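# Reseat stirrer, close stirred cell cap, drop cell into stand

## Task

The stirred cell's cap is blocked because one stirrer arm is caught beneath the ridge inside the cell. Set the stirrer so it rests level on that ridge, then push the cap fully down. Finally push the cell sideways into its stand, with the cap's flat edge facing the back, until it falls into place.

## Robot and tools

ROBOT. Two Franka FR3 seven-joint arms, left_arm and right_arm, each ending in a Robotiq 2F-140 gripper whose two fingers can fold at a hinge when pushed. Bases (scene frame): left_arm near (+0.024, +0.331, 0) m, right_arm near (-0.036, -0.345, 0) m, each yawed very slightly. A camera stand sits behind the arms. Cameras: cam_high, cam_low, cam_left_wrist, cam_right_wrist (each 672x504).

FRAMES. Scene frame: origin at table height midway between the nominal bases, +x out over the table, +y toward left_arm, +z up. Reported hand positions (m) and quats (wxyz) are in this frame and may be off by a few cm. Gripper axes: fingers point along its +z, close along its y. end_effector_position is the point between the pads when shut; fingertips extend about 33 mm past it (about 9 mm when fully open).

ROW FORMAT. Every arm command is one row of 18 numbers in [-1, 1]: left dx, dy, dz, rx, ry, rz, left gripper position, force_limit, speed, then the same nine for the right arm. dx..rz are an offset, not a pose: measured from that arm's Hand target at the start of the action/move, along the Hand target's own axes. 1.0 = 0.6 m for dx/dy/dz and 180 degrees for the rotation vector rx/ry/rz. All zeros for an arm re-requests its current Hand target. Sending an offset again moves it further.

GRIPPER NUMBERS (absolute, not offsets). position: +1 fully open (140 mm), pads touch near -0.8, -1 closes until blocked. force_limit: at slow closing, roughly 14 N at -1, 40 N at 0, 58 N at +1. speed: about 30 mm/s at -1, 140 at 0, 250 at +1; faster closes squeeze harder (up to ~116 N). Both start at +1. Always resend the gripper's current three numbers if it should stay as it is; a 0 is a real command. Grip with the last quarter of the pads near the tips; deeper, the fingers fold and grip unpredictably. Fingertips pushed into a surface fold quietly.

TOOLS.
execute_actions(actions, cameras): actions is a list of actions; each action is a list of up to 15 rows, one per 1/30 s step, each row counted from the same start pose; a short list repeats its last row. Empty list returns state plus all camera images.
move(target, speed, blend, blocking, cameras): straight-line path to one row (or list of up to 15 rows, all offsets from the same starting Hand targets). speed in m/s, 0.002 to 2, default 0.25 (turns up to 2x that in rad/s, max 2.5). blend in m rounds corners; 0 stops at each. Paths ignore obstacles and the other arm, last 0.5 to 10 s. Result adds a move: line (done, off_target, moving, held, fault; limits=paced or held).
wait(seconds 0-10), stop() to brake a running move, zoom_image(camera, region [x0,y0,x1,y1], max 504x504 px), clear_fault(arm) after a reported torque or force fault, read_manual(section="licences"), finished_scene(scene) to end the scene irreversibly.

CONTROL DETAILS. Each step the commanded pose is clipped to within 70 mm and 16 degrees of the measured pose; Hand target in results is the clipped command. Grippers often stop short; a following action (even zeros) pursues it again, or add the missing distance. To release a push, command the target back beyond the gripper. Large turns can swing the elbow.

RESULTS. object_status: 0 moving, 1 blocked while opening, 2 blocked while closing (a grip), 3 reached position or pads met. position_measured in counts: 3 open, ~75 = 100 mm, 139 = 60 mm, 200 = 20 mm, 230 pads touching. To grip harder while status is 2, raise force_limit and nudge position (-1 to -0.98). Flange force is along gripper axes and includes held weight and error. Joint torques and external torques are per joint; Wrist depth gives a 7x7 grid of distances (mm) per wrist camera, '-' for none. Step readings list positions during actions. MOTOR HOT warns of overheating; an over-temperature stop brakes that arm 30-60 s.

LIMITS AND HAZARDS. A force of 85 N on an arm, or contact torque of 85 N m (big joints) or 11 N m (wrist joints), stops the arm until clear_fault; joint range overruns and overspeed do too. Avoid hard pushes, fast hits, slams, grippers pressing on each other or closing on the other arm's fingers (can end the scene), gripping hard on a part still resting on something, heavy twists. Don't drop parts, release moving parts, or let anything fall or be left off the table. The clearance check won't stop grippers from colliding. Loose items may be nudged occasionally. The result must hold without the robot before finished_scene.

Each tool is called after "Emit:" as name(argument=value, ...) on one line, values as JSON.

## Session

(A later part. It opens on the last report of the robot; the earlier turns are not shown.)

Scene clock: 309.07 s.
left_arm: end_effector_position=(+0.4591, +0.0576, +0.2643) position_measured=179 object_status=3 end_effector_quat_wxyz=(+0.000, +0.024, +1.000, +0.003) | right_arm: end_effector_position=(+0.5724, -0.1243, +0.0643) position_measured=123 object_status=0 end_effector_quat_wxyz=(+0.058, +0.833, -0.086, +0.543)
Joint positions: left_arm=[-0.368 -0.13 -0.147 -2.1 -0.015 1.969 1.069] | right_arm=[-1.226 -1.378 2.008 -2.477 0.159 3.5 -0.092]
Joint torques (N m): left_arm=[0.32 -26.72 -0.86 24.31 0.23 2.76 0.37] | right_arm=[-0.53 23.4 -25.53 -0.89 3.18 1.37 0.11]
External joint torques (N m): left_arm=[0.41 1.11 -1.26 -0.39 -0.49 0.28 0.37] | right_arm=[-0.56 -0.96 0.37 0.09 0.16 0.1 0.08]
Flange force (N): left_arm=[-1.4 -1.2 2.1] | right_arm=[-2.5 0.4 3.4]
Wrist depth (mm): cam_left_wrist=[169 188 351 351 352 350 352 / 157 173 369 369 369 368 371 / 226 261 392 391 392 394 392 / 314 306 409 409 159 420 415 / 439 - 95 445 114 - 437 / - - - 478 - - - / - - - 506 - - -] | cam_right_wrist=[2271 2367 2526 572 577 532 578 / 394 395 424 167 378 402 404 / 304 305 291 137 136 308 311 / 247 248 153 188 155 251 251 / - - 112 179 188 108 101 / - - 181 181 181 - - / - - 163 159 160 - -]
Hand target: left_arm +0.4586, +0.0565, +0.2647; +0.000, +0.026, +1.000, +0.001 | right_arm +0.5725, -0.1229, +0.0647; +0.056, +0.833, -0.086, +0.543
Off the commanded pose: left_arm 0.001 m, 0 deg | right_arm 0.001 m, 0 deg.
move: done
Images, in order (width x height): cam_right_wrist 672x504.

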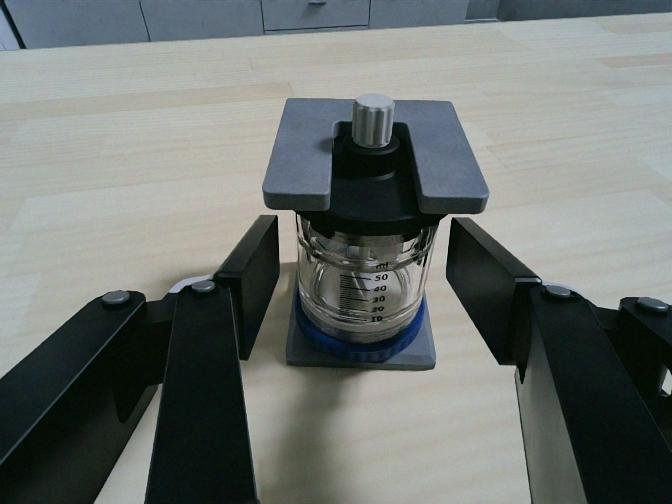

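Emit:
move(target=[[0,0,0,0,0,0,-0.4,0,-1,0,0,0,0,0,0,-1,-0.4,-1],[0,0,0,0,0,0,-0.4,0,-1,0.0022,0,0.0025,0,0.0083,0,-1,-0.4,-1],[0,0,0,0,0,0,-0.4,0,-1,0.001,0,0.007,0,0.0083,0,-1,-0.4,-1]], speed=0.03, cameras=["cam_right_wrist"])

Emit:
move(target=[0,0,0,0,0,0,-0.4,0,-1,-0.002,0,0.001,0,0,0,0.05,-0.4,-1], speed=0.02, cameras=["cam_right_wrist"])

Scene clock: 311.73 s.
left_arm: end_effector_position=(+0.4591, +0.0576, +0.2643) position_measured=179 object_status=3 end_effector_quat_wxyz=(+0.000, +0.024, +1.000, +0.003) | right_arm: end_effector_position=(+0.5758, -0.1244, +0.0634) position_measured=144 object_status=2 end_effector_quat_wxyz=(+0.060, +0.827, -0.083, +0.553)
Joint positions: left_arm=[-0.368 -0.13 -0.147 -2.1 -0.015 1.969 1.069] | right_arm=[-1.221 -1.421 2.015 -2.466 0.187 3.501 -0.084]
Joint torques (N m): left_arm=[0.28 -26.71 -0.9 24.29 0.23 2.77 0.34] | right_arm=[-1.28 22.73 -25.43 -1.28 3.64 1.23 0.32]
External joint torques (N m): left_arm=[0.24 1.11 -1.43 -0.41 -0.5 0.29 0.33] | right_arm=[-1.32 -1.6 0.81 0.59 0.58 0.06 0.3]
Flange force (N): left_arm=[-1.2 -1.6 2.2] | right_arm=[-5.0 -0.3 7.7]
Wrist depth (mm): cam_left_wrist=[175 194 349 350 354 353 353 / 162 177 370 369 370 370 373 / 230 267 391 392 392 392 392 / 310 301 411 411 159 416 418 / 436 - 95 444 114 - 434 / - - - 474 - - - / - - - 505 - - -] | cam_right_wrist=[2318 2418 2615 2742 578 625 583 / 404 407 439 159 420 422 426 / 309 309 297 141 136 316 318 / 248 248 136 172 158 253 255 / - - 97 179 179 - 93 / - - - 180 180 - 79 / - - - 158 158 - -]
Hand target: left_arm +0.4586, +0.0565, +0.2647; +0.000, +0.026, +1.000, +0.001 | right_arm +0.5765, -0.1237, +0.0635; +0.057, +0.826, -0.085, +0.554
Off the commanded pose: left_arm 0.001 m, 0 deg | right_arm 0.001 m, 0 deg.
move: done
Images, in order (width x height): cam_right_wrist 672x504.

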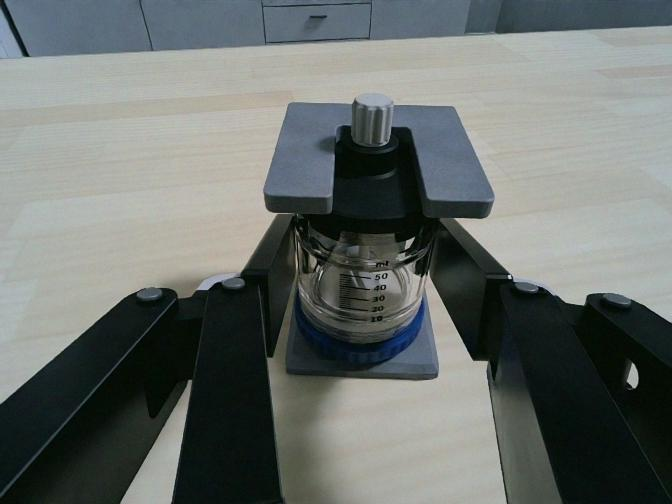

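Scene clock: 312.47 s.
left_arm: end_effector_position=(+0.4591, +0.0576, +0.2643) position_measured=179 object_status=3 end_effector_quat_wxyz=(+0.000, +0.024, +1.000, +0.003) | right_arm: end_effector_position=(+0.5761, -0.1245, +0.0623) position_measured=123 object_status=0 end_effector_quat_wxyz=(+0.060, +0.827, -0.083, +0.553)
Joint positions: left_arm=[-0.368 -0.13 -0.147 -2.1 -0.015 1.969 1.069] | right_arm=[-1.222 -1.424 2.017 -2.464 0.191 3.501 -0.084]
Joint torques (N m): left_arm=[0.31 -26.71 -0.9 24.28 0.22 2.76 0.34] | right_arm=[-1.09 22.87 -25.45 -1.32 3.67 1.25 0.39]
External joint torques (N m): left_arm=[0.2 1.16 -1.51 -0.48 -0.51 0.26 0.34] | right_arm=[-1.08 -1.48 0.8 0.67 0.61 0.08 0.36]
Flange force (N): left_arm=[-1.1 -1.6 2.3] | right_arm=[-5.1 -0.5 7.0]
Wrist depth (mm): cam_left_wrist=[175 194 351 351 350 354 350 / 162 179 369 370 370 372 370 / 233 265 391 394 392 393 392 / 313 307 405 412 159 416 416 / 436 - 95 444 114 - 431 / - - - 474 - - - / - - - 507 - - -] | cam_right_wrist=[2271 2444 2526 2585 621 571 561 / 404 407 435 156 369 417 422 / 307 307 294 132 136 314 315 / 247 247 153 224 155 251 253 / - - 112 176 186 108 101 / - - 178 179 179 - - / - - 160 156 157 - -]
Hand target: left_arm +0.4586, +0.0565, +0.2647; +0.000, +0.026, +1.000, +0.001 | right_arm +0.5766, -0.1237, +0.0622; +0.057, +0.826, -0.085, +0.554
Off the commanded pose: left_arm 0.001 m, 0 deg | right_arm 0.001 m, 0 deg.
move: done
Images, in order (width x height): cam_right_wrist 672x504.

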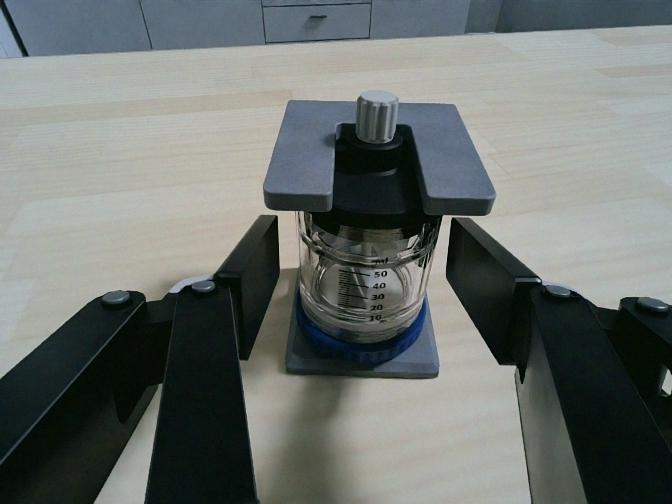

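Emit:
zoom_image(camera="cam_right_wrist", region=[255, 80, 505, 390])

Scaled by 1.626 from the camera's 672x504 image, which has a finer 960x720 frame.

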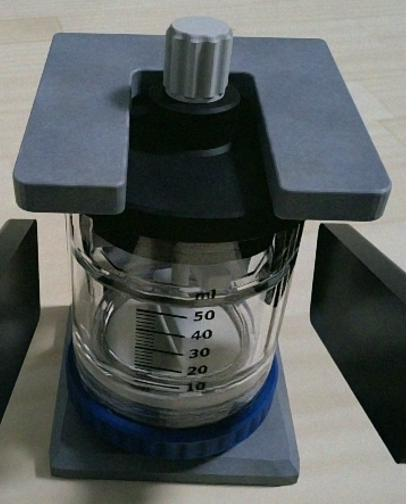

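Emit:
move(target=[-0.1,-0.115,0.0,0,0,0,-0.4,0,-1,0,0,0,0,0,0,0.05,-0.4,-1], speed=0.2, cameras=["cam_left_wrist","cam_high"])

Emit:
zoom_image(camera="cam_left_wrist", region=[0, 150, 300, 420])

Emit:
zoom_image(camera="cam_high", region=[230, 250, 330, 350])

Scene clock: 314.57 s.
left_arm: end_effector_position=(+0.5151, -0.0162, +0.2655) position_measured=179 object_status=3 end_effector_quat_wxyz=(+0.001, +0.029, +1.000, -0.001) | right_arm: end_effector_position=(+0.5761, -0.1245, +0.0623) position_measured=123 object_status=3 end_effector_quat_wxyz=(+0.059, +0.827, -0.084, +0.553)
Joint positions: left_arm=[-0.402 0.134 -0.181 -1.783 0.025 1.917 0.996] | right_arm=[-1.222 -1.424 2.018 -2.463 0.192 3.501 -0.084]
Joint velocities: left_arm=[-0.001 0 0 -0.001 0 -0.001 -0.006] | right_arm=[within noise]
Joint torques (N m): left_arm=[0.02 -34.24 -1.73 25.49 1.27 2.32 -0.19] | right_arm=[-1.08 22.92 -25.43 -1.39 3.63 1.28 0.29]
External joint torques (N m): left_arm=[0.05 2.67 -1.03 0.66 0.54 -0.18 -0.19] | right_arm=[-1.14 -1.49 0.83 0.53 0.57 0.1 0.26]
Flange force (N): left_arm=[-9.4 -7.2 -0.6] | right_arm=[-4.9 -0.1 6.9]
Wrist depth (mm): cam_left_wrist=[353 206 220 350 350 349 351 / 373 255 251 372 372 370 369 / 393 308 301 392 392 392 392 / 420 412 392 415 159 416 418 / 442 - 95 445 114 - 433 / - - - 480 - - - / - - - 511 - - -] | cam_right_wrist=[2444 2367 2526 2677 618 623 628 / 406 407 410 156 369 420 420 / 306 308 294 138 136 314 315 / 248 248 153 219 190 251 253 / - - 112 176 190 108 101 / - - 178 178 179 - - / - - 160 157 157 - -]
Hand target: left_arm +0.5149, -0.0155, +0.2646; +0.000, +0.026, +1.000, +0.001 | right_arm +0.5766, -0.1237, +0.0622; +0.057, +0.826, -0.085, +0.554
Off the commanded pose: left_arm 0.001 m, 0 deg | right_arm 0.001 m, 0 deg.
move: done
Images, in order (width x height): cam_high 672x504, cam_left_wrist 672x504.

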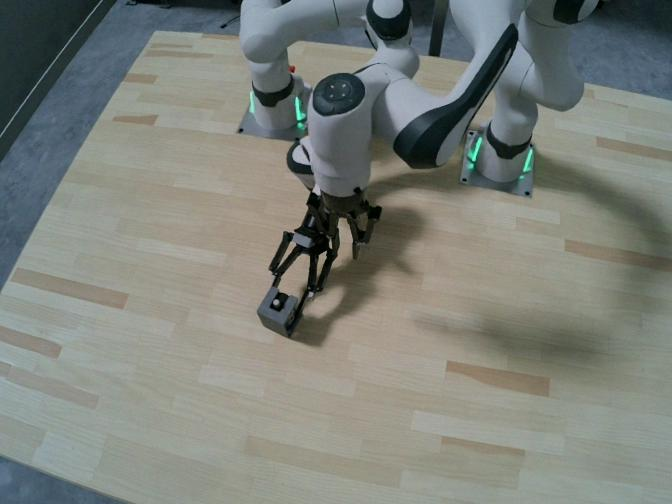

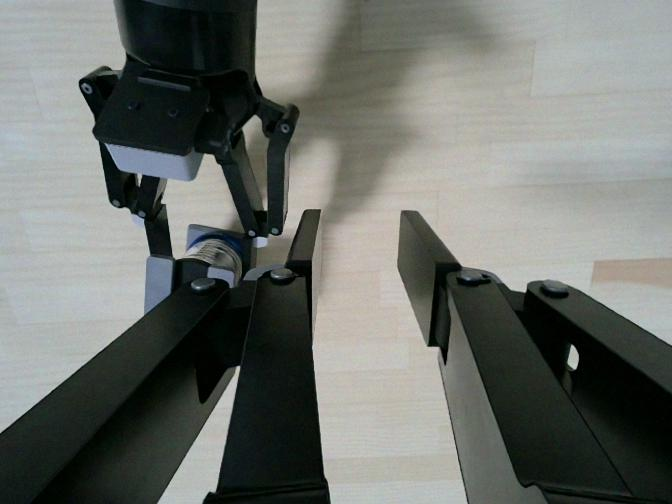

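Scaled by 1.680 from the camera's 672x504 image, which has a finer 960x720 frame.

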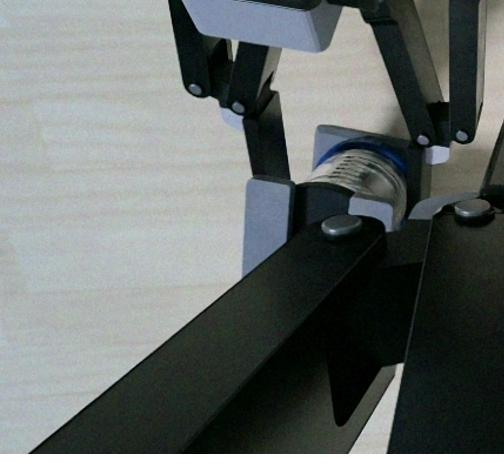

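Scaled by 5.040 from the camera's 672x504 image, which has a finer 960x720 frame.

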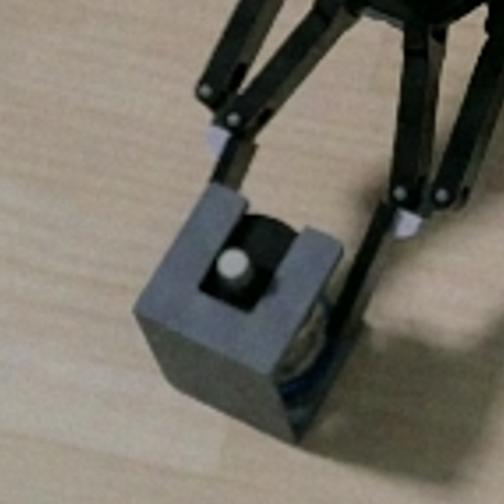

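Emit:
move(target=[[0,0,0,0,0,0,-0.4,0,-1,0,0,0,0,0,0,-1,-0.4,-1],[0,0,0,0,0,0,-0.4,0,-1,-0.0009,-0.0023,-0.0047,-0.0154,0.0167,0.006,-1,-0.4,-1],[0,0,0,0,0,0,-0.4,0,-1,0.0022,-0.0023,0.0027,-0.0154,0.0167,0.006,-1,-0.4,-1]], speed=0.03, cameras=["cam_right_wrist","cam_high"])

Emit:
zoom_image(camera="cam_right_wrist", region=[255, 80, 505, 390])

Scene clock: 318.20 s.
left_arm: end_effector_position=(+0.5150, -0.0161, +0.2655) position_measured=179 object_status=3 end_effector_quat_wxyz=(+0.001, +0.028, +1.000, -0.001) | right_arm: end_effector_position=(+0.5775, -0.1222, +0.0614) position_measured=144 object_status=2 end_effector_quat_wxyz=(+0.075, +0.810, -0.102, +0.572)
Joint positions: left_arm=[-0.402 0.134 -0.181 -1.783 0.025 1.917 0.994] | right_arm=[-1.169 -1.51 2.026 -2.423 0.274 3.394 -0.056]
Joint torques (N m): left_arm=[0.3 -34.3 -1.97 25.44 1.26 2.35 -0.21] | right_arm=[-1.13 22.47 -27.19 -3.15 3.55 0.83 0.33]
External joint torques (N m): left_arm=[0.41 2.92 -1.19 0.45 0.53 -0.17 -0.21] | right_arm=[-1.13 -1.48 -0.26 0.55 0.57 -0.15 0.3]
Flange force (N): left_arm=[-9.4 -7.0 0.0] | right_arm=[-3.2 -1.9 6.1]
Wrist depth (mm): cam_left_wrist=[351 245 218 351 350 350 351 / 372 264 257 372 369 370 370 / 393 311 307 392 392 390 392 / 420 413 328 410 159 417 416 / 442 - 95 447 114 - 442 / - - - 482 - - - / - - - 507 - - -] | cam_right_wrist=[2271 2471 2555 2677 2846 723 671 / 443 444 484 161 420 457 461 / 321 323 307 139 136 328 330 / 252 253 136 175 171 256 258 / - - 97 176 177 - 93 / - - - 177 177 - 79 / - - - 153 154 - -]
Hand target: left_arm +0.5149, -0.0155, +0.2646; +0.000, +0.026, +1.000, +0.001 | right_arm +0.5788, -0.1228, +0.0628; +0.074, +0.809, -0.105, +0.574
Off the commanded pose: left_arm 0.001 m, 0 deg | right_arm 0.002 m, 0 deg.
move: done
Images, in order (width x height): cam_high 672x504, cam_right_wrist 672x504.

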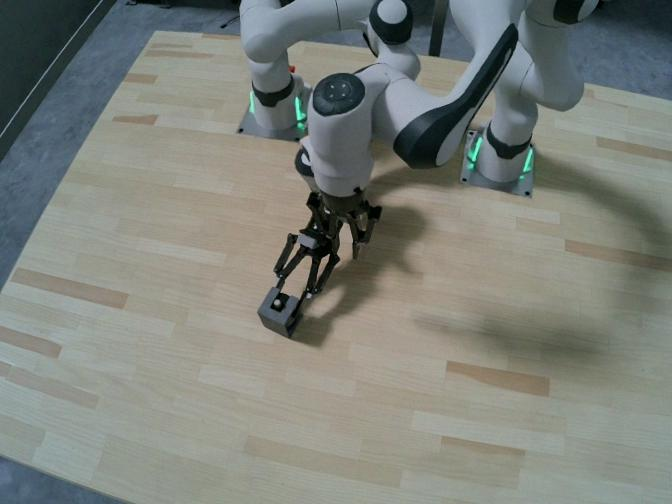

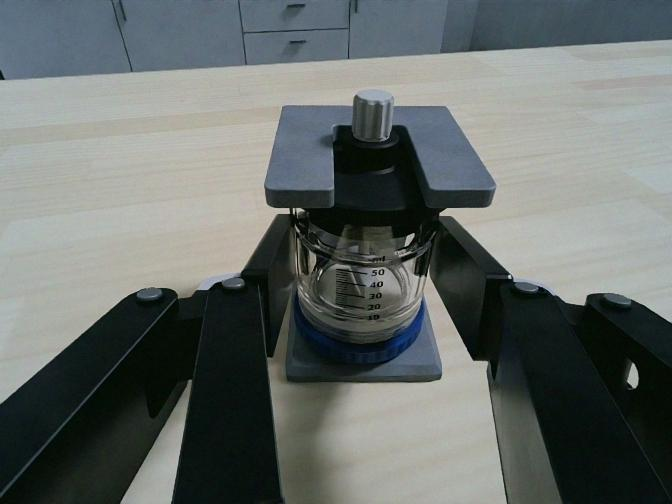

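Scaled by 1.626 from the camera's 672x504 image, which has a finer 960x720 frame.

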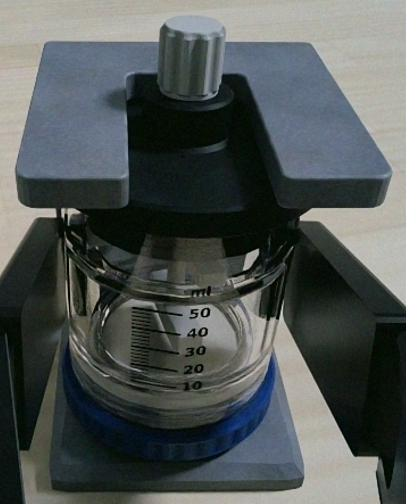

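Emit:
move(target=[[0,0,0,0,0,0,-0.4,0,-1,0.0005,0,0.0015,0,-0.0167,0,-1,-0.4,-1],[0,0,0,0,0,0,-0.4,0,-1,-0.0025,0,0.0028,0,-0.0167,0,-1,-0.4,-1],[0,0,0,0,0,0,-0.4,0,-1,-0.0025,0,0.0028,0,-0.0167,0,0.05,-0.4,-1]], speed=0.03, cameras=["cam_right_wrist","cam_high"])

Emit:
zoom_image(camera="cam_right_wrist", region=[255, 80, 505, 390])

Scene clock: 321.13 s.
left_arm: end_effector_position=(+0.5150, -0.0161, +0.2655) position_measured=179 object_status=3 end_effector_quat_wxyz=(+0.001, +0.028, +1.000, -0.001) | right_arm: end_effector_position=(+0.5796, -0.1237, +0.0613) position_measured=123 object_status=0 end_effector_quat_wxyz=(+0.070, +0.823, -0.111, +0.553)
Joint positions: left_arm=[-0.402 0.134 -0.181 -1.783 0.025 1.917 0.994] | right_arm=[-1.211 -1.429 2.015 -2.425 0.221 3.406 -0.074]
Joint torques (N m): left_arm=[0.31 -34.32 -1.95 25.43 1.26 2.35 -0.17] | right_arm=[-1.09 23.78 -26.38 -1.75 2.75 1.33 -0.03]
External joint torques (N m): left_arm=[0.22 2.57 -1.35 0.59 0.53 -0.15 -0.17] | right_arm=[-1.1 -1.08 0.43 -0.01 -0.2 0.15 -0.06]
Flange force (N): left_arm=[-8.8 -6.9 -0.4] | right_arm=[-1.6 0.7 5.0]
Wrist depth (mm): cam_left_wrist=[352 211 211 350 350 352 352 / 373 253 253 372 370 371 370 / 393 303 296 392 391 393 392 / 420 411 330 412 159 414 417 / 439 - 95 448 114 - 432 / - - - 476 - - - / - - - 509 - - -] | cam_right_wrist=[2271 2444 2471 2585 614 606 604 / 410 409 437 163 436 410 407 / 310 308 307 138 136 309 307 / 247 247 152 194 156 247 247 / - - 112 179 185 107 101 / - - 177 177 177 - - / - - 159 155 155 - -]
Hand target: left_arm +0.5149, -0.0155, +0.2646; +0.000, +0.026, +1.000, +0.001 | right_arm +0.5799, -0.1231, +0.0608; +0.071, +0.824, -0.107, +0.552
Off the commanded pose: left_arm 0.001 m, 0 deg | right_arm 0.001 m, 0 deg.
move: done
Images, in order (width x height): cam_high 672x504, cam_right_wrist 672x504.

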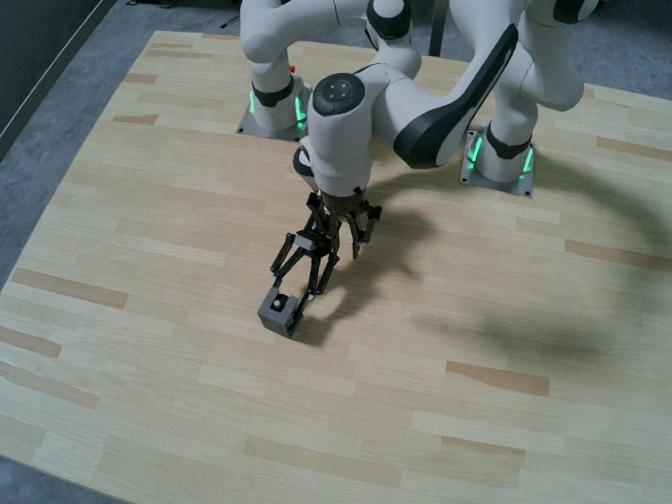

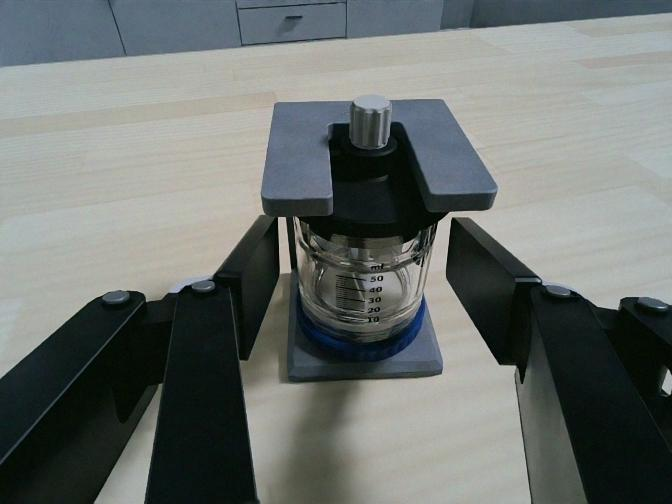

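Scaled by 1.626 from the camera's 672x504 image, which has a finer 960x720 frame.

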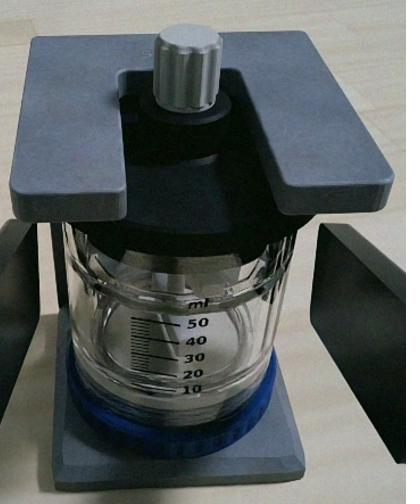

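Emit:
move(target=[-0.11,-0.01,0.03,0,0,0,-0.9,0,0,0,0,0,0,0,0,0.05,-0.4,-1], speed=0.2, cameras=["cam_left_wrist"])

Emit:
zoom_image(camera="cam_left_wrist", region=[0, 50, 320, 320])

Emit:
zoom_image(camera="cam_low", region=[130, 250, 250, 350])

Scene clock: 322.97 s.
left_arm: end_effector_position=(+0.5808, -0.0259, +0.2478) position_measured=233 object_status=3 end_effector_quat_wxyz=(+0.001, +0.022, +1.000, -0.001) | right_arm: end_effector_position=(+0.5796, -0.1237, +0.0613) position_measured=123 object_status=3 end_effector_quat_wxyz=(+0.070, +0.823, -0.111, +0.553)
Joint positions: left_arm=[-0.393 0.337 -0.16 -1.547 0.055 1.884 1.012] | right_arm=[-1.211 -1.429 2.015 -2.425 0.221 3.406 -0.074]
Joint velocities: left_arm=[-0.001 0.002 -0.001 -0.001 0.001 -0.004 0.004] | right_arm=[within noise]
Joint torques (N m): left_arm=[0.28 -40.35 -2.63 25.55 1.27 2.4 0.41] | right_arm=[-1.04 23.75 -26.32 -1.62 2.74 1.37 -0.04]
External joint torques (N m): left_arm=[0.35 3.27 -1.18 0.7 0.54 -0.1 0.41] | right_arm=[-0.99 -1.04 0.45 0.15 -0.2 0.2 -0.07]
Flange force (N): left_arm=[-13.1 -7.3 -0.5] | right_arm=[-1.6 0.4 5.1]
Wrist depth (mm): cam_left_wrist=[333 246 230 332 335 335 337 / 355 283 286 351 354 353 354 / 375 365 366 374 375 376 374 / 400 400 393 147 394 400 399 / 426 422 88 93 - 416 426 / - - - - - - - / - - - - - - -] | cam_right_wrist=[2318 2471 2498 2585 614 551 606 / 411 410 441 163 408 407 410 / 310 309 281 138 132 308 309 / 248 248 152 194 156 247 247 / - - 112 179 185 108 101 / - - 177 178 177 - - / - - 159 155 155 - -]
Hand target: left_arm +0.5805, -0.0250, +0.2466; +0.000, +0.026, +1.000, +0.001 | right_arm +0.5799, -0.1231, +0.0608; +0.071, +0.824, -0.107, +0.552
Off the commanded pose: left_arm 0.002 m, 1 deg | right_arm 0.001 m, 0 deg.
move: done
Images, in order (width x height): cam_left_wrist 672x504.

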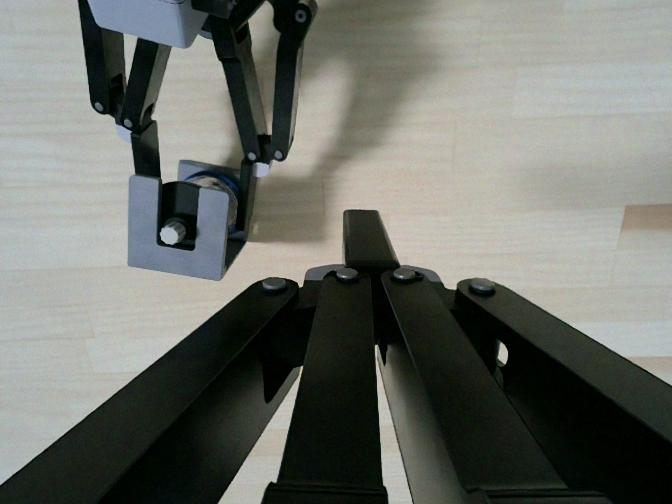

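Scaled by 1.575 from the camera's 672x504 image, which has a finer 960x720 frame.

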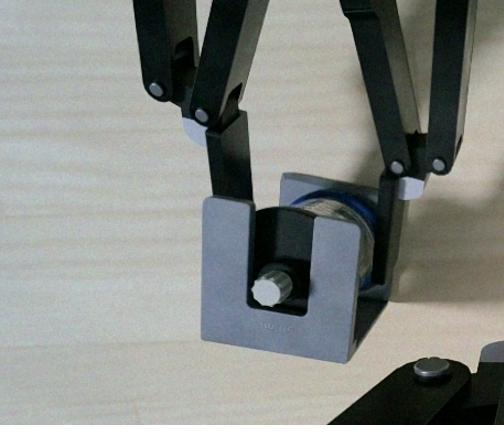

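This scene's latest camera images include none from cam_low. They are from: cam_left_wrist. cam_low's image comes with the result of a call that names it in "cameras".

Emit:
zoom_image(camera="cam_left_wrist", region=[110, 140, 280, 300])

Scaled by 2.965 from the camera's 672x504 image, which has a finer 960x720 frame.

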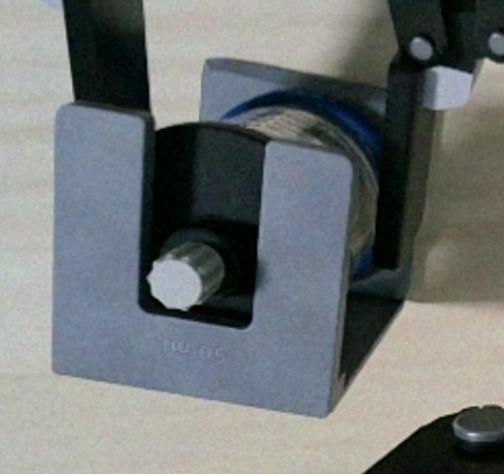

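Emit:
move(target=[[0,0,0,0,0,0,-0.9,0,0,0,0,0,0,0,0,-1,-0.4,-1],[0,0,0,0,0,0,-0.9,0,0,-0.0034,0,0.0057,0,0,0,-1,-0.4,-1]], speed=0.03, cameras=["cam_right_wrist","cam_left_wrist"])

Emit:
zoom_image(camera="cam_left_wrist", region=[110, 140, 280, 300])

Scene clock: 325.27 s.
left_arm: end_effector_position=(+0.5806, -0.0258, +0.2477) position_measured=233 object_status=3 end_effector_quat_wxyz=(+0.001, +0.023, +1.000, -0.001) | right_arm: end_effector_position=(+0.5827, -0.1242, +0.0611) position_measured=144 object_status=2 end_effector_quat_wxyz=(+0.070, +0.822, -0.109, +0.554)
Joint positions: left_arm=[-0.393 0.337 -0.16 -1.547 0.055 1.883 1.014] | right_arm=[-1.219 -1.435 2.015 -2.419 0.221 3.411 -0.074]
Joint torques (N m): left_arm=[0.3 -40.74 -2.65 25.54 1.25 2.33 0.34] | right_arm=[-1.17 22.96 -23.31 -0.79 2.29 1 0.12]
External joint torques (N m): left_arm=[0.18 2.9 -1.36 0.67 0.51 -0.17 0.34] | right_arm=[-1.22 -1.95 3.49 1.01 -0.66 -0.17 0.09]
Flange force (N): left_arm=[-11.9 -7.0 -0.8] | right_arm=[-8.3 -1.3 9.7]
Wrist depth (mm): cam_left_wrist=[337 240 228 335 337 335 338 / 355 276 280 353 353 356 353 / 374 364 314 372 378 374 375 / 399 394 390 146 397 400 398 / 425 419 88 93 - - 423 / - - - - - - - / - - - - - - -] | cam_right_wrist=[2367 2444 2585 2615 614 557 618 / 411 410 439 164 410 409 409 / 308 310 281 137 131 308 309 / 248 248 237 173 155 247 248 / - - 90 179 180 - 93 / - - - 172 177 - 79 / - - - 155 155 - -]
Hand target: left_arm +0.5805, -0.0250, +0.2466; +0.000, +0.026, +1.000, +0.001 | right_arm +0.5822, -0.1237, +0.0576; +0.071, +0.824, -0.107, +0.552
Off the commanded pose: left_arm 0.001 m, 0 deg | right_arm 0.004 m, 0 deg.
move: off_target (right_arm)
Images, in order (width x height): cam_left_wrist 672x504, cam_right_wrist 672x504.

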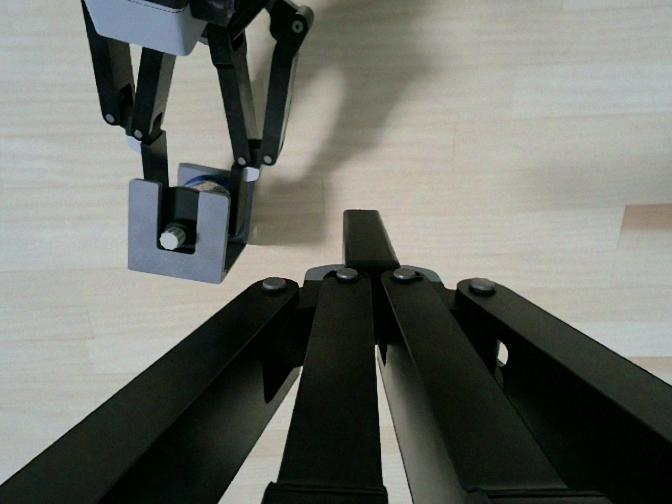

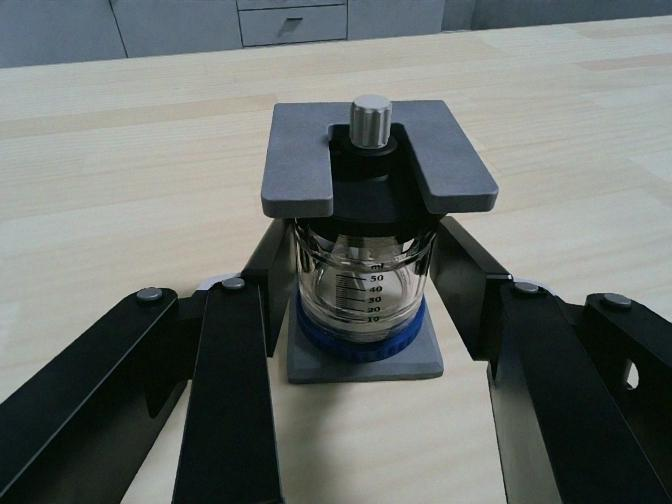

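Scaled by 2.965 from the camera's 672x504 image, which has a finer 960x720 frame.

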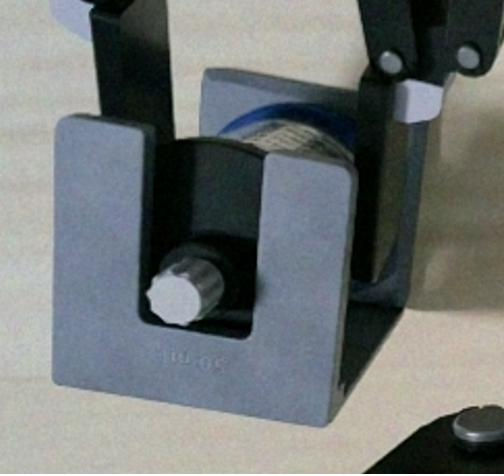

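Emit:
move(target=[[-0.02,-0.1,0.06,0,0,0,-0.9,0,0,0.0,0,0,0,0,0,0.05,-0.4,-1],[-0.0367,-0.2123,0.135,0,0,0,-0.9,0,0,0.0046,0,-0.002,0,0,0,0.05,-0.4,-1]], speed=0.15, cameras=["cam_left_wrist","cam_right_wrist"])

Scene clock: 328.63 s.
left_arm: end_effector_position=(+0.5969, -0.1533, +0.1668) position_measured=233 object_status=3 end_effector_quat_wxyz=(+0.002, +0.030, +1.000, +0.000) | right_arm: end_effector_position=(+0.5824, -0.1235, +0.0601) position_measured=123 object_status=3 end_effector_quat_wxyz=(+0.070, +0.823, -0.109, +0.553)
Joint positions: left_arm=[-0.57 0.721 -0.14 -1.146 0.098 1.865 0.883] | right_arm=[-1.22 -1.434 2.016 -2.418 0.219 3.411 -0.074]
Joint velocities: left_arm=[0 0.002 -0.002 -0.001 0 -0.002 -0.006] | right_arm=[within noise]
Joint torques (N m): left_arm=[0.03 -50.78 -2.65 25.5 0.77 2.35 -0.07] | right_arm=[-0.44 24.52 -26.8 -2.17 2.7 1.08 0.01]
External joint torques (N m): left_arm=[-0.11 3.06 -0.78 0.65 0.02 -0.16 -0.07] | right_arm=[-0.4 -0.41 0.02 -0.39 -0.24 -0.08 -0.01]
Flange force (N): left_arm=[-16.2 -12.7 -0.3] | right_arm=[-0.1 0.7 0.8]
Wrist depth (mm): cam_left_wrist=[263 262 259 257 260 174 263 / 277 278 277 275 274 204 279 / 291 293 294 - 291 295 296 / 313 314 314 147 315 316 315 / 332 328 88 93 - 327 337 / - - - - - - - / - - - - - - -] | cam_right_wrist=[2367 2418 2615 506 504 606 609 / 406 405 436 153 408 408 408 / 308 306 292 135 135 306 307 / 247 246 152 202 156 245 246 / - - 111 183 183 108 101 / - - 176 175 176 - - / - - 158 154 154 - -]
Hand target: left_arm +0.5959, -0.1532, +0.1654; +0.000, +0.026, +1.000, +0.001 | right_arm +0.5821, -0.1237, +0.0606; +0.071, +0.824, -0.107, +0.552
Off the commanded pose: left_arm 0.002 m, 0 deg | right_arm 0.001 m, 0 deg.
move: done
Images, in order (width x height): cam_left_wrist 672x504, cam_right_wrist 672x504.

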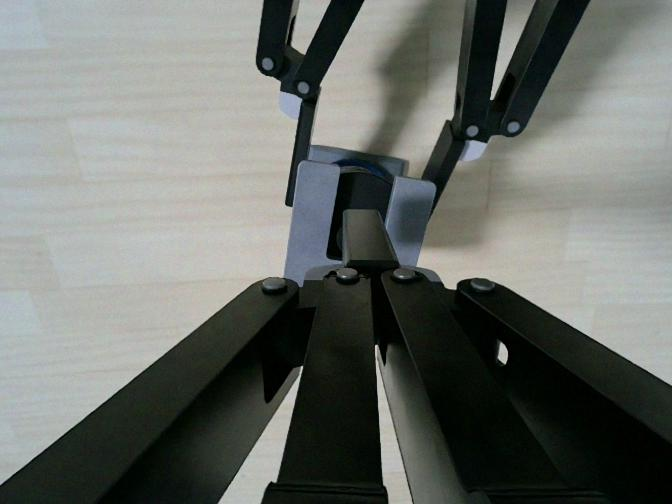

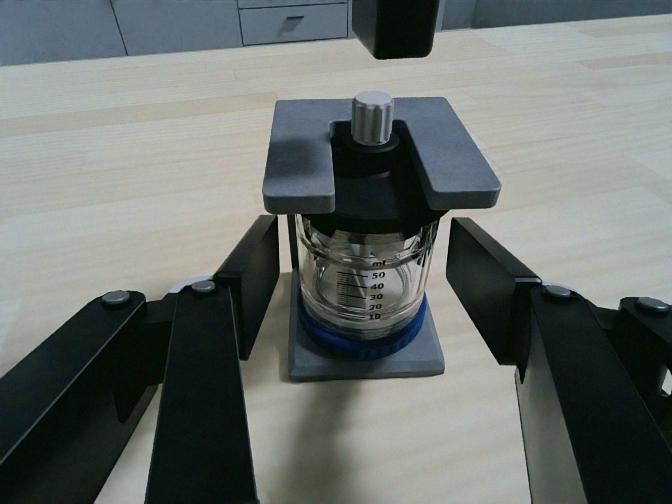

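Emit:
move(target=[-0.0235,0.002,0,0,0,0,-0.9,0,0,0,0,0,0,0,0,0.05,-0.4,-1], speed=0.08, cameras=["cam_right_wrist","cam_left_wrist","cam_high"])

Emit:
zoom_image(camera="cam_high", region=[230, 240, 340, 350])

Scene clock: 329.97 s.
left_arm: end_effector_position=(+0.6095, -0.1548, +0.1669) position_measured=233 object_status=3 end_effector_quat_wxyz=(+0.002, +0.024, +1.000, -0.001) | right_arm: end_effector_position=(+0.5824, -0.1235, +0.0601) position_measured=123 object_status=3 end_effector_quat_wxyz=(+0.070, +0.823, -0.109, +0.553)
Joint positions: left_arm=[-0.569 0.775 -0.136 -1.054 0.098 1.827 0.885] | right_arm=[-1.22 -1.434 2.016 -2.418 0.219 3.411 -0.074]
Joint velocities: left_arm=[-0.001 0 -0.001 0.001 0 -0.005 0.001] | right_arm=[within noise]
Joint torques (N m): left_arm=[0.38 -51.67 -2.81 25.37 0.92 2.31 0.42] | right_arm=[-0.55 24.47 -26.84 -2.14 2.72 1.08 -0.03]
External joint torques (N m): left_arm=[0.21 3.25 -1.05 0.53 0.17 -0.21 0.42] | right_arm=[-0.64 -0.5 0 -0.39 -0.23 -0.1 -0.06]
Flange force (N): left_arm=[0.0 0.0 0.0] | right_arm=[0.0 0.7 1.6]
Wrist depth (mm): cam_left_wrist=[262 262 262 259 264 177 264 / 277 277 278 274 275 276 279 / 296 294 295 - 296 296 296 / 313 312 310 - 314 314 316 / 333 329 88 93 - 327 336 / - - - - - - - / - - - - - - -] | cam_right_wrist=[2294 2418 2526 557 555 600 604 / 407 408 435 153 438 407 406 / 307 307 293 134 134 306 306 / 246 246 153 197 155 246 246 / - - 112 183 183 108 101 / - - 176 176 176 - - / - - 158 154 154 - -]
Hand target: left_arm +0.6100, -0.1527, +0.1654; +0.000, +0.026, +1.000, +0.001 | right_arm +0.5821, -0.1237, +0.0606; +0.071, +0.824, -0.107, +0.552
Off the commanded pose: left_arm 0.003 m, 0 deg | right_arm 0.001 m, 0 deg.
move: done
Images, in order (width x height): cam_high 672x504, cam_left_wrist 672x504, cam_right_wrist 672x504.

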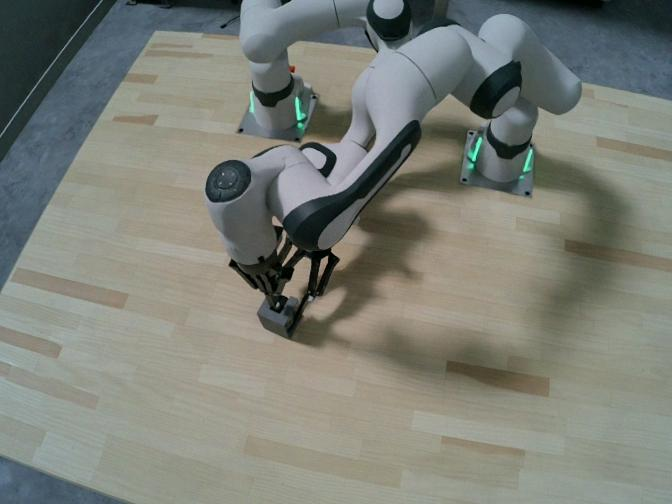

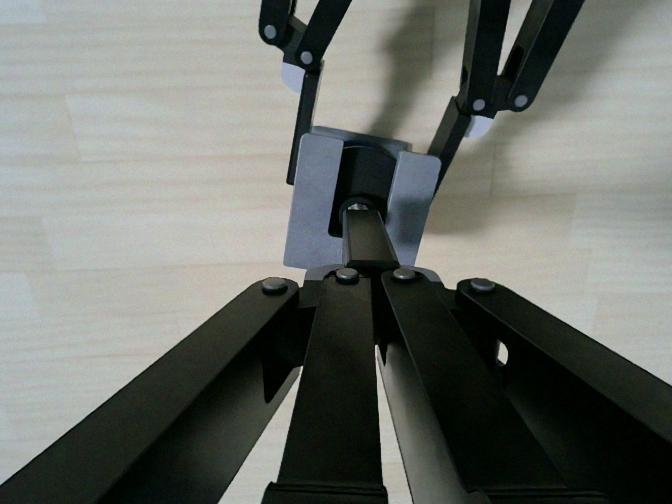

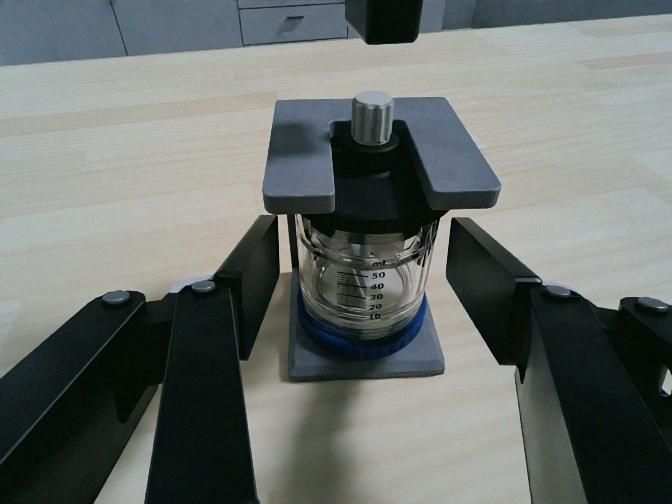

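Scaled by 4.582 from the camera's 672x504 image, which has a finer 960x720 frame.

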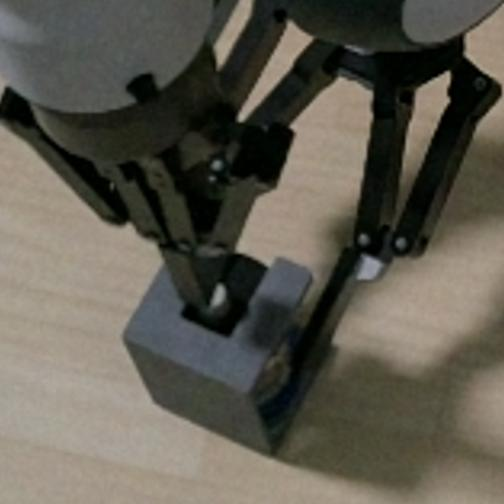

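Emit:
move(target=[[0.007,-0.001,0.018,0,0,0,-0.9,0,0,0,0,0,0,0,0,0.05,-0.4,-1],[0.007,-0.001,0.034,0,0,0,-0.9,0,0,0,0,0,0,0,0,0.05,-0.4,-1]], speed=0.04, cameras=["cam_right_wrist","cam_left_wrist"])

Scene clock: 331.83 s.
left_arm: end_effector_position=(+0.6054, -0.1545, +0.1487) position_measured=233 object_status=3 end_effector_quat_wxyz=(+0.001, +0.027, +1.000, -0.001) | right_arm: end_effector_position=(+0.5824, -0.1235, +0.0601) position_measured=123 object_status=3 end_effector_quat_wxyz=(+0.070, +0.823, -0.109, +0.553)
Joint positions: left_arm=[-0.569 0.767 -0.136 -1.114 0.098 1.877 0.886] | right_arm=[-1.22 -1.434 2.016 -2.418 0.219 3.411 -0.074]
Joint velocities: left_arm=[0.001 -0.001 0 -0.001 0 0.004 0] | right_arm=[within noise]
Joint torques (N m): left_arm=[0.38 -49.99 -2.37 23.5 0.84 2.94 0.05] | right_arm=[-0.52 24.5 -26.8 -2.17 2.71 1.08 -0.02]
External joint torques (N m): left_arm=[0.34 4.66 -0.48 -1.27 0.11 0.43 0.05] | right_arm=[-0.5 -0.42 0.02 -0.36 -0.24 -0.08 -0.05]
Flange force (N): left_arm=[-8.7 -6.1 5.4] | right_arm=[0.0 0.7 1.2]
Wrist depth (mm): cam_left_wrist=[247 247 247 244 246 161 248 / 260 260 260 258 258 257 263 / 276 275 277 - 272 278 278 / 294 293 293 - 297 296 295 / 313 308 88 93 - 307 315 / - - - - - - - / - - - - - - -] | cam_right_wrist=[2342 2318 2555 126 508 557 608 / 406 406 407 144 161 407 407 / 307 307 292 134 135 306 306 / 246 245 153 208 195 246 245 / - - 111 183 183 108 101 / - - 176 176 176 - - / - - 158 154 155 - -]
Hand target: left_arm +0.6058, -0.1531, +0.1450; +0.000, +0.026, +1.000, +0.001 | right_arm +0.5821, -0.1237, +0.0606; +0.071, +0.824, -0.107, +0.552
Off the commanded pose: left_arm 0.004 m, 0 deg | right_arm 0.001 m, 0 deg.
move: off_target (left_arm)
Images, in order (width x height): cam_left_wrist 672x504, cam_right_wrist 672x504.

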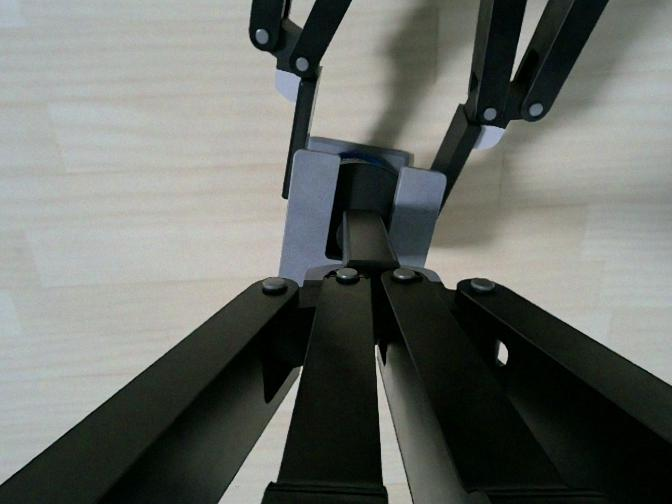

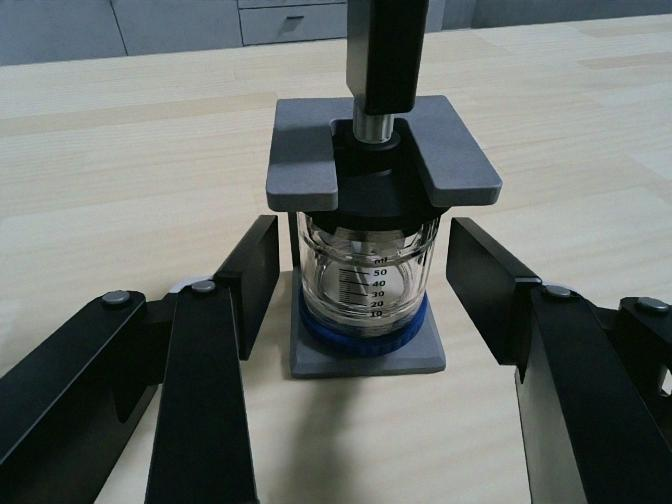

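Emit:
move(target=[[0,0,0.007,0,0,0,-0.9,0,0,0,0,0,0,0,0,-1,-0.4,-1],[0,0,0.007,0,0,0,-0.9,0,0,-0.0032,0,0.005,0,0,0,-1,-0.4,-1],[0,0,0.007,0,0,0,-0.9,0,0,-0.0018,0.0025,0.008,0,0,0,-1,-0.4,-1],[0,0,0.007,0,0,0,-0.9,0,0,-0.0018,-0.0025,0.008,0,0,0,-1,-0.4,-1]], speed=0.03, cameras=["cam_right_wrist","cam_left_wrist"])

Scene clock: 334.43 s.
left_arm: end_effector_position=(+0.6096, -0.1549, +0.1486) position_measured=233 object_status=3 end_effector_quat_wxyz=(+0.006, +0.026, +1.000, -0.004) | right_arm: end_effector_position=(+0.5863, -0.1249, +0.0601) position_measured=146 object_status=2 end_effector_quat_wxyz=(+0.070, +0.823, -0.110, +0.553)
Joint positions: left_arm=[-0.569 0.766 -0.131 -1.119 0.098 1.894 0.886] | right_arm=[-1.232 -1.437 2.015 -2.409 0.219 3.414 -0.075]
Joint velocities: left_arm=[within noise] | right_arm=[-0.001 0 0 0.002 0 -0.004 0]
Joint torques (N m): left_arm=[-0.6 -48.87 -3.19 22.42 0.5 1.93 0.07] | right_arm=[-1.02 23.7 -24.73 0.31 2.59 1.08 0.09]
External joint torques (N m): left_arm=[-0.64 5.76 -1.37 -2.39 -0.23 -0.61 0.07] | right_arm=[-0.96 -1.4 2.21 2.08 -0.36 -0.09 0.06]
Flange force (N): left_arm=[-7.8 -7.1 5.6] | right_arm=[-6.0 -4.2 10.4]
Wrist depth (mm): cam_left_wrist=[247 247 245 176 243 159 247 / 261 261 260 258 257 260 260 / 276 279 277 - 271 277 276 / 294 294 295 - 291 298 296 / 316 312 88 93 - - 317 / - - - - - - - / - - - - - - -] | cam_right_wrist=[2342 2342 2471 120 504 558 604 / 411 407 437 142 161 407 407 / 308 309 308 141 135 306 307 / 247 247 152 197 169 246 246 / - - 90 183 183 99 94 / - - - 176 176 - 78 / - - - 154 154 - -]
Hand target: left_arm +0.6058, -0.1530, +0.1408; +0.000, +0.026, +1.000, +0.001 | right_arm +0.5864, -0.1232, +0.0578; +0.071, +0.824, -0.107, +0.552
Off the commanded pose: left_arm 0.009 m, 1 deg | right_arm 0.003 m, 0 deg.
move: off_target (left_arm)
Images, in order (width x height): cam_left_wrist 672x504, cam_right_wrist 672x504.

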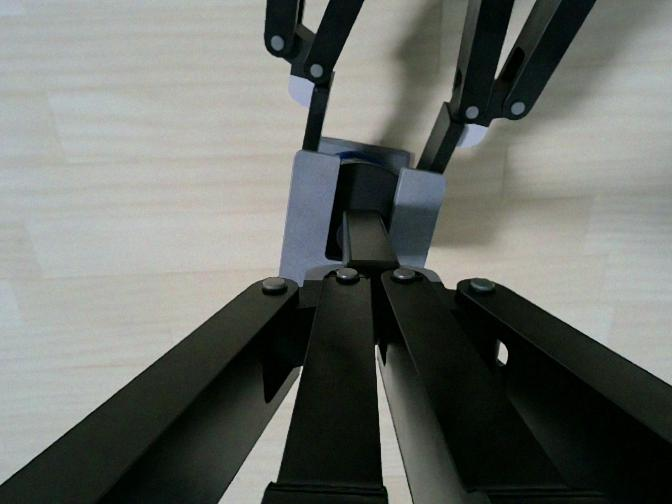

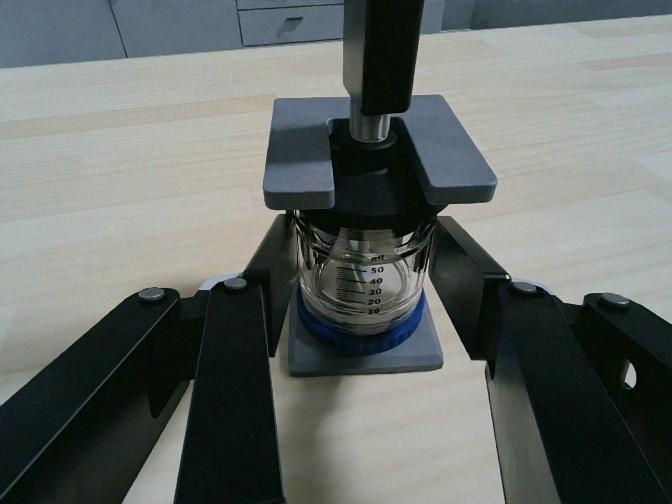

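Emit:
move(target=[[0,0,0,0,0,0,-0.9,0,0,0.0034,0,0.0076,0,0,0,-1,-0.4,-1],[0,0,0,0,0,0,-0.9,0,0,0.0034,0.0025,0.0076,0,0,0,-1,-0.4,-1]], speed=0.03, cameras=["cam_right_wrist","cam_left_wrist"])

Emit:
zoom_image(camera="cam_right_wrist", region=[255, 80, 505, 390])

Scene clock: 336.47 s.
left_arm: end_effector_position=(+0.6098, -0.1547, +0.1486) position_measured=233 object_status=3 end_effector_quat_wxyz=(+0.006, +0.026, +1.000, -0.003) | right_arm: end_effector_position=(+0.5911, -0.1248, +0.0602) position_measured=146 object_status=2 end_effector_quat_wxyz=(+0.069, +0.823, -0.110, +0.553)
Joint positions: left_arm=[-0.569 0.766 -0.131 -1.119 0.098 1.894 0.886] | right_arm=[-1.247 -1.437 2.014 -2.397 0.219 3.417 -0.081]
Joint velocities: left_arm=[within noise] | right_arm=[-0.001 0 0.001 0.001 -0.001 0.004 -0.004]
Joint torques (N m): left_arm=[-0.57 -48.93 -3.39 22.4 0.46 1.92 0.09] | right_arm=[-1.61 23.95 -25.09 -1.17 2.8 1.43 0.06]
External joint torques (N m): left_arm=[-0.55 6.05 -1.52 -2.57 -0.27 -0.64 0.09] | right_arm=[-1.62 -1.47 1.97 0.42 -0.15 0.24 0.03]
Flange force (N): left_arm=[-7.8 -7.0 6.0] | right_arm=[-4.6 0.7 8.6]
Wrist depth (mm): cam_left_wrist=[247 246 246 173 243 158 247 / 260 260 260 257 257 253 260 / 277 276 276 194 267 277 275 / 294 296 295 - 295 296 294 / 315 311 88 93 - 307 316 / - - - - - - - / - - - - - - -] | cam_right_wrist=[2318 2418 2526 112 552 537 546 / 410 408 437 151 161 407 407 / 308 308 293 128 135 305 306 / 247 247 152 198 170 245 244 / - - 97 183 183 99 94 / - - - 176 176 - 78 / - - - 154 154 - -]
Hand target: left_arm +0.6058, -0.1530, +0.1408; +0.000, +0.026, +1.000, +0.001 | right_arm +0.5909, -0.1260, +0.0580; +0.071, +0.824, -0.107, +0.552
Off the commanded pose: left_arm 0.009 m, 1 deg | right_arm 0.002 m, 0 deg.
move: off_target (left_arm)
Images, in order (width x height): cam_left_wrist 672x504, cam_right_wrist 672x504.

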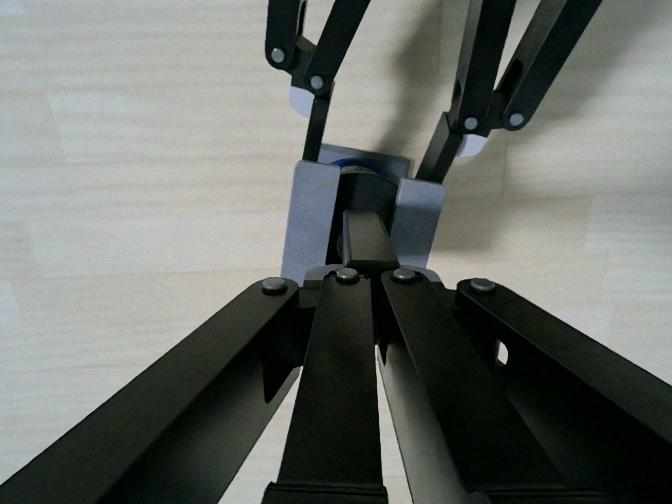

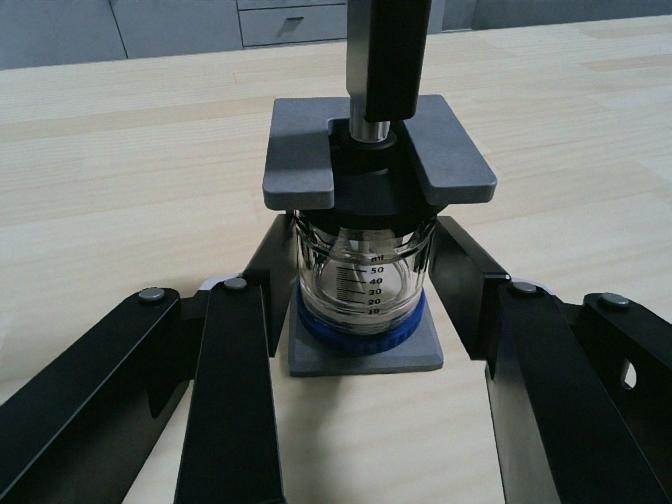

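Scaled by 1.626 from the camera's 672x504 image, which has a finer 960x720 frame.

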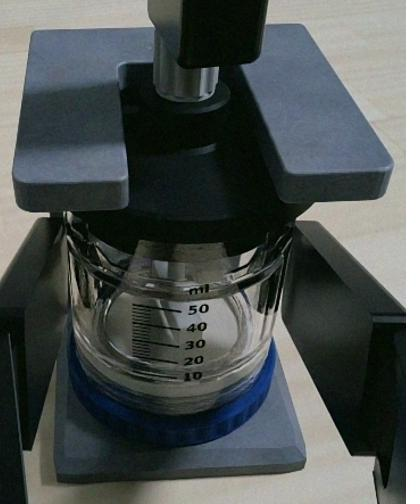

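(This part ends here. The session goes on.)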